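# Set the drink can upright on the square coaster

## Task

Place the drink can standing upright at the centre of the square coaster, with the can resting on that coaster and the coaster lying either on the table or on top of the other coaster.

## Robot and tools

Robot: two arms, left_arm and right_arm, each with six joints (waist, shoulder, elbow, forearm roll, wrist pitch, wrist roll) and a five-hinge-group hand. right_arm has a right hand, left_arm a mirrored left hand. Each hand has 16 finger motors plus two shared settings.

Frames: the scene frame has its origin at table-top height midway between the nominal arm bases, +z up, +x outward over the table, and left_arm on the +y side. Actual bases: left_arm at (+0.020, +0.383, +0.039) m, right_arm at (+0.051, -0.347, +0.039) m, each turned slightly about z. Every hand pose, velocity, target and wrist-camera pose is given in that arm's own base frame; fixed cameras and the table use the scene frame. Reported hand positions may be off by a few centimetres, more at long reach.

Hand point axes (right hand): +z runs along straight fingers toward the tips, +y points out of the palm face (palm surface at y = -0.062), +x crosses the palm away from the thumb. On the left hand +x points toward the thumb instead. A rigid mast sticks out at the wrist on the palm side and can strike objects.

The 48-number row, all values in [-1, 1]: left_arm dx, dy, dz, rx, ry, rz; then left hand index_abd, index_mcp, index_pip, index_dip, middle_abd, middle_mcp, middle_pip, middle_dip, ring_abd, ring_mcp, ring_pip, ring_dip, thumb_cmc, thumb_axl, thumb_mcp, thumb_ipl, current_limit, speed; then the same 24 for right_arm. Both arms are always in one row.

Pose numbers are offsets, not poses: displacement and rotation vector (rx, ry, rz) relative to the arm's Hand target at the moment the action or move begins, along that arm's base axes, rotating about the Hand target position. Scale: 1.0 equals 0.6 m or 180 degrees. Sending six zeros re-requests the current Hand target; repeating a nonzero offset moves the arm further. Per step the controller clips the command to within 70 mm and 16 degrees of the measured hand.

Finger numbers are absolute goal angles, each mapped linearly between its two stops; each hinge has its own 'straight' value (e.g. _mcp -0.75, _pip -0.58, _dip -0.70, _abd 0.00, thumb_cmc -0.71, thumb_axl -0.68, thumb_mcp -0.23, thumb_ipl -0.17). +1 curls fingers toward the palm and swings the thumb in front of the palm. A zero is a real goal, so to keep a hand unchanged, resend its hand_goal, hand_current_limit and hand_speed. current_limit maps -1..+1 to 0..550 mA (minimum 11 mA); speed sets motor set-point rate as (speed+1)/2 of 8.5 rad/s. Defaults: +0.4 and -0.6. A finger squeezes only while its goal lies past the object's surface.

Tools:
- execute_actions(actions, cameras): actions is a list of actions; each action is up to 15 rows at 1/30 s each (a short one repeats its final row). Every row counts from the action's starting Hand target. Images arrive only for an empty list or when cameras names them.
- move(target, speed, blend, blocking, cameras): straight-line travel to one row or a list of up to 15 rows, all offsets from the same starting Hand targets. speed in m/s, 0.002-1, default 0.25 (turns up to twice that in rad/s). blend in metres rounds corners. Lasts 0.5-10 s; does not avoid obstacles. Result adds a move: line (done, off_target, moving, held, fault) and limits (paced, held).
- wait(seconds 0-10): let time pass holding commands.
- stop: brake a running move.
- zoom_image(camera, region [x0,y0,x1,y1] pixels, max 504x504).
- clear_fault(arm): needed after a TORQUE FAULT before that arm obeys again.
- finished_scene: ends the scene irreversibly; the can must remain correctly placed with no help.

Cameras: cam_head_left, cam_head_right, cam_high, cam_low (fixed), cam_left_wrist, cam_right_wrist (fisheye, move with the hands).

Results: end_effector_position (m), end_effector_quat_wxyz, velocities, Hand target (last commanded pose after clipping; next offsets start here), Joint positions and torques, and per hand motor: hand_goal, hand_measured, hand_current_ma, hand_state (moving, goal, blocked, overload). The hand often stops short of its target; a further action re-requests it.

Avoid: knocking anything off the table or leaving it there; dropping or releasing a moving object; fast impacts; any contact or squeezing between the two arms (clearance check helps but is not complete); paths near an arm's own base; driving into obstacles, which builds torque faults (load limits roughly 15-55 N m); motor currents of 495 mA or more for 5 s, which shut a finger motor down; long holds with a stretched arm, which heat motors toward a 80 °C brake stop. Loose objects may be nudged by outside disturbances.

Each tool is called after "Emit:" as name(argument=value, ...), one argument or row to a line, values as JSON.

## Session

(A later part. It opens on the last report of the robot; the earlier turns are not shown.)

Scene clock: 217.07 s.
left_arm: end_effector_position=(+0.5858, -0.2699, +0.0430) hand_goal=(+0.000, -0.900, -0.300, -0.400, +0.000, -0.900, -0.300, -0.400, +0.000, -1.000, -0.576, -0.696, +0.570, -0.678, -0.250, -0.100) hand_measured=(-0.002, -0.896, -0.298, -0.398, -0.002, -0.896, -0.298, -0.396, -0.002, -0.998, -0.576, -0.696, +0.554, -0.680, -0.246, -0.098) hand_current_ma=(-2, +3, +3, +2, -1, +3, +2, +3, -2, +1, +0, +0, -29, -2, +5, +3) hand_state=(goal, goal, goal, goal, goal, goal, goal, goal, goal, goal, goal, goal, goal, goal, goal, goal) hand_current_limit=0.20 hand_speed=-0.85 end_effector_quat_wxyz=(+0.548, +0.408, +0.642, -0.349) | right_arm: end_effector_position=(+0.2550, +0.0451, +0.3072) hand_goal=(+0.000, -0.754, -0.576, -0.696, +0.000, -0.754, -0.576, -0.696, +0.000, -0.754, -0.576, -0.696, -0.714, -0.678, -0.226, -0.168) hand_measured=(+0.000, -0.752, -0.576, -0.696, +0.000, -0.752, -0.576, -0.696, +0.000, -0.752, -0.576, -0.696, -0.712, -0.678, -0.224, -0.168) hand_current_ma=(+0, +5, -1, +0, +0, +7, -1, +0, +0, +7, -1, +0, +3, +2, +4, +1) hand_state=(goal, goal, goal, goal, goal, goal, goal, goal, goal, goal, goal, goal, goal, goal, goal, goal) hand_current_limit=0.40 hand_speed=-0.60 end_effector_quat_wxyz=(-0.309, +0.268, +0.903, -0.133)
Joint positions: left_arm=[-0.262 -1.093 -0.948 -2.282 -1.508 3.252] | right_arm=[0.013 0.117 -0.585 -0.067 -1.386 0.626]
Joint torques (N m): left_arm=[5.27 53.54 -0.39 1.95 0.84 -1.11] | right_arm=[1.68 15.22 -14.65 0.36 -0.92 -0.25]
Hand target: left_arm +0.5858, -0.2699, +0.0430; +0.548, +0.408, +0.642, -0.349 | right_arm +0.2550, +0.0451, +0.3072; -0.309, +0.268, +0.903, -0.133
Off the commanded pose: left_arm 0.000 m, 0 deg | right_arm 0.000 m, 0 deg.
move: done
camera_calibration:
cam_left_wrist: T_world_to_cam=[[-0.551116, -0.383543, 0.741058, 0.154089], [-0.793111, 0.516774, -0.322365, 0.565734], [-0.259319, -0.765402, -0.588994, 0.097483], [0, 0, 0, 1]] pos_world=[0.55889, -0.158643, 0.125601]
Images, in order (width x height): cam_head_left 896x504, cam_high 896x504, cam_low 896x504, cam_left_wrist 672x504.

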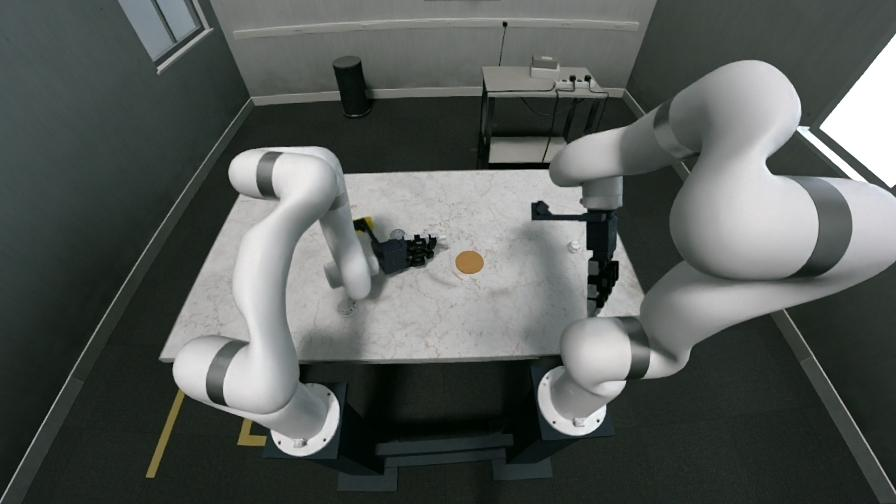

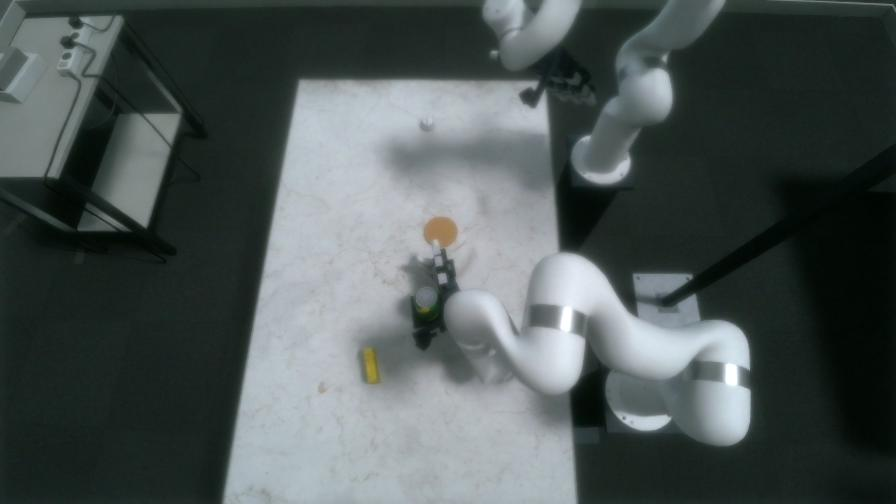

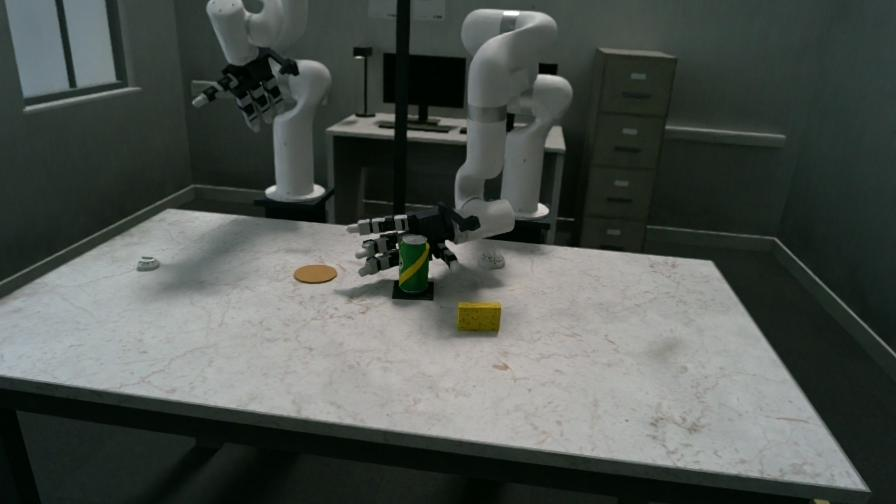

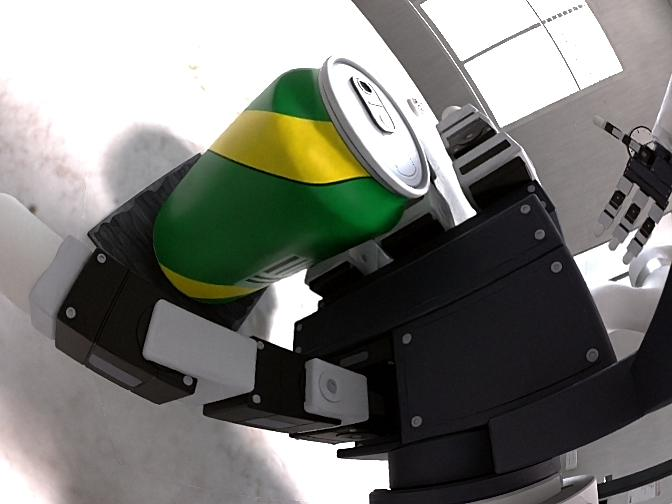

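Emit:
move(
  target=[-0.1208, -0.0563, 0, 0, 0, 0, 0, -0.9, -0.3, -0.4, 0, -0.9, -0.3, -0.4, 0, -1, -0.576, -0.696, 0.571, -0.678, -0.25, -0.1, 0.2, -0.85, 0, 0, 0, 0, 0, 0, 0.0, -0.754, -0.576, -0.696, 0.0, -0.754, -0.576, -0.696, 0.0, -0.754, -0.576, -0.696, -0.714, -0.678, -0.226, -0.168, 0.4, -0.6],
  speed=0.08,
  cameras=["cam_head_left", "cam_head_right", "cam_high", "cam_low", "cam_left_wrist"],
)

Emit:
zoom_image(
  camera="cam_head_left",
  region=[370, 210, 440, 280],
)

Emit:
zoom_image(
  camera="cam_head_right",
  region=[380, 210, 450, 280],
)

Emit:
zoom_image(
  camera="cam_high",
  region=[390, 260, 470, 340],
)

Emit:
zoom_image(
  camera="cam_left_wrist",
  region=[0, 20, 400, 320],
)

Scene clock: 224.00 s.
left_arm: end_effector_position=(+0.5133, -0.3036, +0.0430) hand_goal=(+0.000, -0.900, -0.300, -0.400, +0.000, -0.900, -0.300, -0.400, +0.000, -1.000, -0.576, -0.696, +0.570, -0.678, -0.250, -0.100) hand_measured=(-0.002, -0.898, -0.298, -0.398, -0.002, -0.898, -0.298, -0.396, -0.002, -0.998, -0.576, -0.696, +0.554, -0.680, -0.246, -0.098) hand_current_ma=(-2, +2, +3, +2, -1, +2, +2, +3, -2, +1, +0, +0, -29, -2, +5, +3) hand_state=(goal, goal, goal, goal, goal, goal, goal, goal, goal, goal, goal, goal, goal, goal, goal, goal) hand_current_limit=0.20 hand_speed=-0.85 end_effector_quat_wxyz=(+0.548, +0.408, +0.642, -0.349) | right_arm: end_effector_position=(+0.2550, +0.0451, +0.3072) hand_goal=(+0.000, -0.754, -0.576, -0.696, +0.000, -0.754, -0.576, -0.696, +0.000, -0.754, -0.576, -0.696, -0.714, -0.678, -0.226, -0.168) hand_measured=(+0.000, -0.752, -0.576, -0.696, +0.000, -0.752, -0.576, -0.696, +0.000, -0.752, -0.576, -0.696, -0.712, -0.678, -0.224, -0.168) hand_current_ma=(+0, +5, -1, +0, +0, +7, -1, +0, +0, +7, -1, +0, +3, +2, +4, +1) hand_state=(goal, goal, goal, goal, goal, goal, goal, goal, goal, goal, goal, goal, goal, goal, goal, goal) hand_current_limit=0.40 hand_speed=-0.60 end_effector_quat_wxyz=(-0.309, +0.268, +0.903, -0.133)
Joint positions: left_arm=[-0.399 -1.072 -0.807 -2.417 -1.612 3.318] | right_arm=[0.013 0.117 -0.585 -0.067 -1.386 0.626]
Joint torques (N m): left_arm=[-12.37 51.5 2.81 -2.21 -3.36 1.07] | right_arm=[1.95 14.93 -14.7 0.21 -0.93 -0.3]
Hand target: left_arm +0.5133, -0.3037, +0.0430; +0.548, +0.408, +0.642, -0.349 | right_arm +0.2550, +0.0451, +0.3072; -0.309, +0.268, +0.903, -0.133
Off the commanded pose: left_arm 0.000 m, 0 deg | right_arm 0.000 m, 0 deg.
move: done
camera_calibration:
cam_left_wrist: T_world_to_cam=[[-0.551174, -0.383505, 0.741034, 0.101246], [-0.793071, 0.516802, -0.322419, 0.525641], [-0.259319, -0.765401, -0.588995, 0.0528885], [0, 0, 0, 1]] pos_world=[0.48639, -0.192343, 0.125601]
Images, in order (width x height): cam_head_left 896x504, cam_head_right 896x504, cam_high 896x504, cam_low 896x504, cam_left_wrist 672x504.

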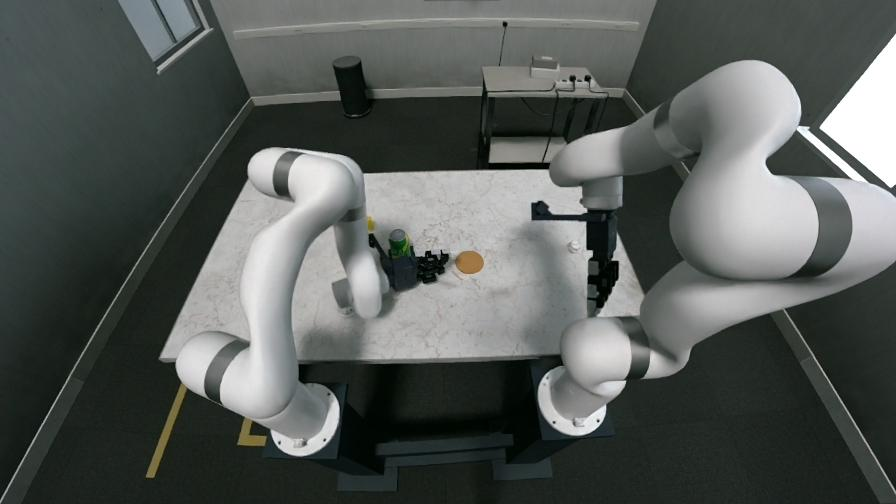

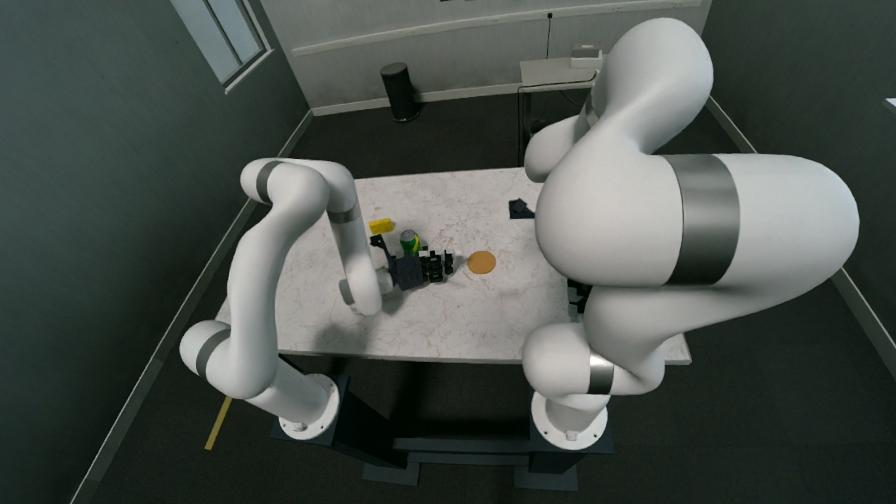

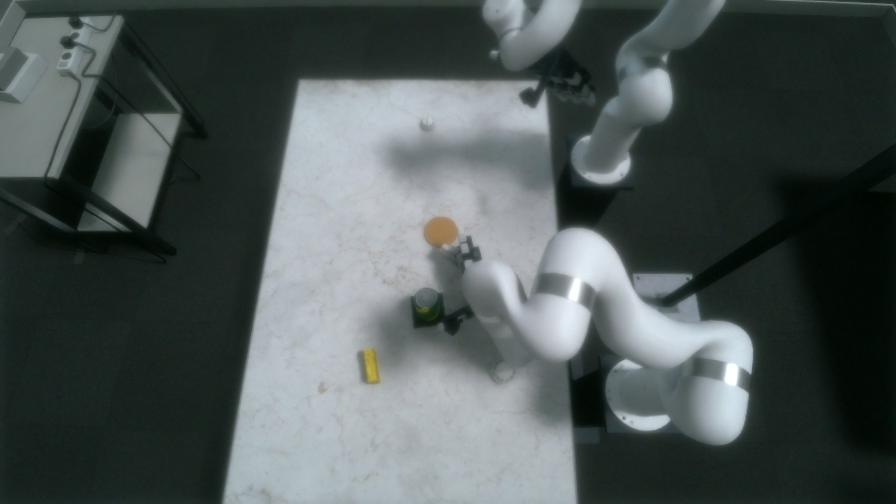

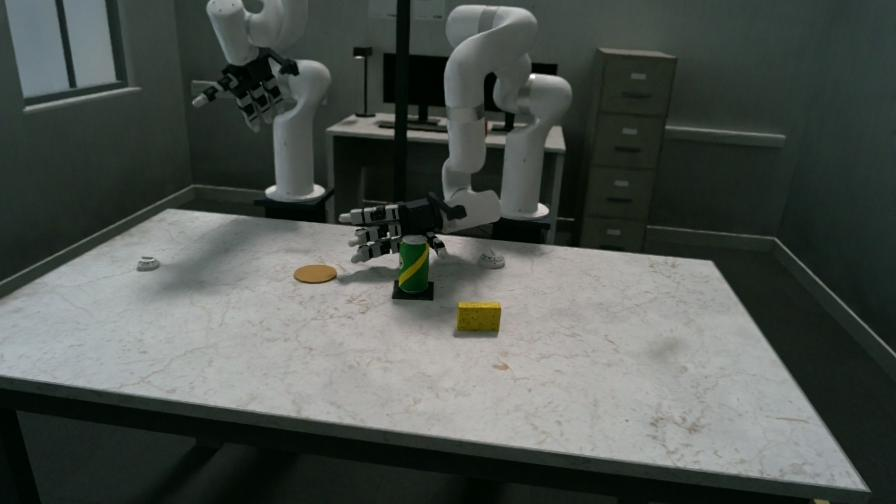

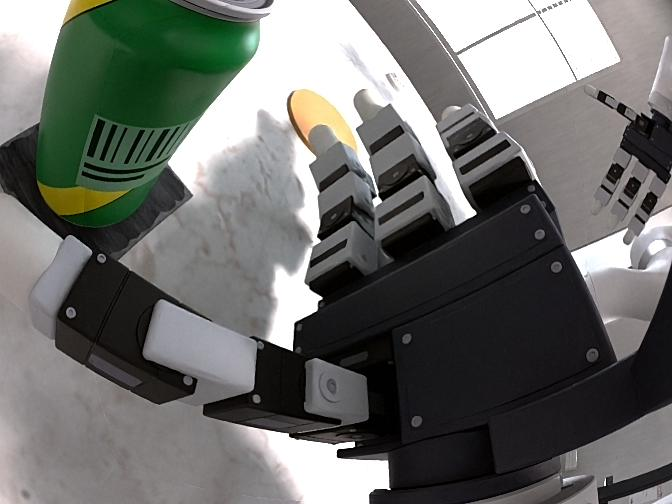

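Scaled by 7.200 from the camera's 896x504 image, which has a finer 1280x720 frame.

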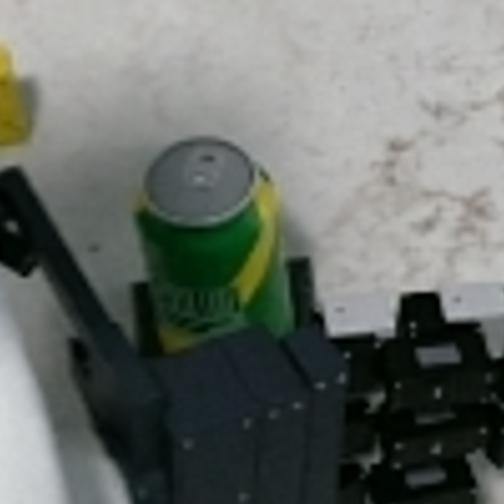

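Scaled by 7.200 from the camera's 896x504 image, which has a finer 1280x720 frame.

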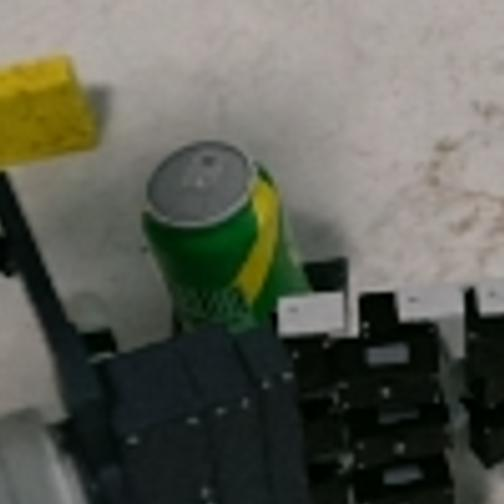

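Scaled by 6.300 from the camera's 896x504 image, which has a finer 1280x720 frame.

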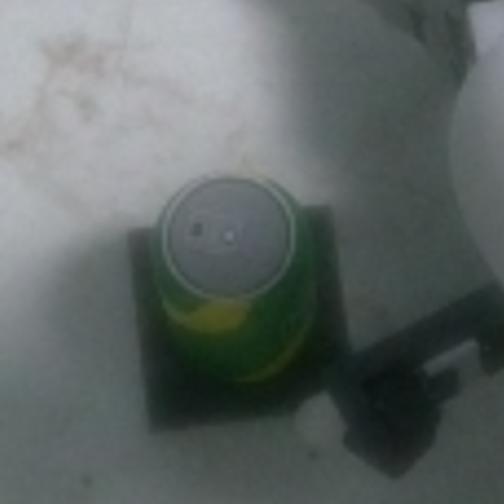

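Scaled by 1.260 from the camera's 672x504 image, which has a finer 960x720 frame.

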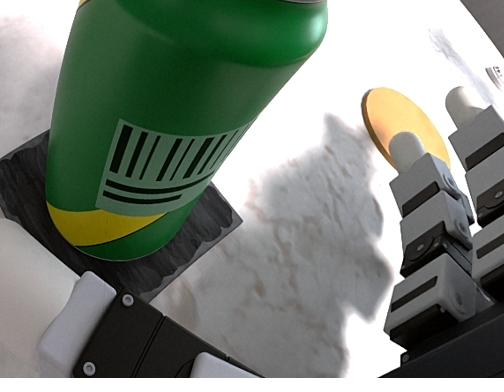

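Emit:
zoom_image(
  camera="cam_high",
  region=[405, 280, 450, 335],
)

Emit:
zoom_image(
  camera="cam_low",
  region=[385, 260, 445, 305],
)

Scaled by 9.164 from the camera's 896x504 image, which has a finer 1280x720 frame.

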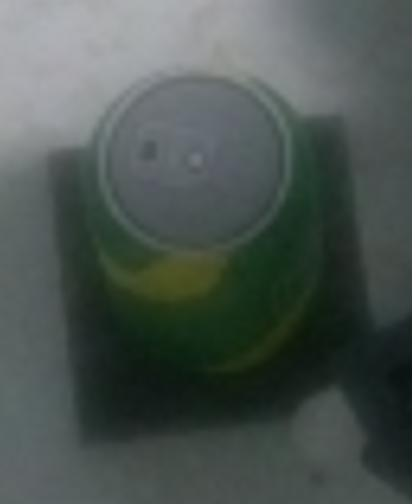

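Scaled by 8.400 from the camera's 896x504 image, which has a finer 1280x720 frame.

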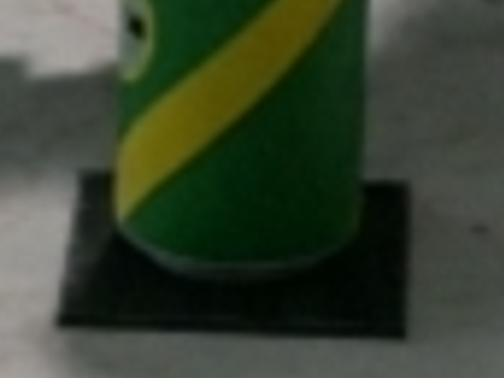

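Emit:
finished_scene(
)

The scene is finished: the task was done.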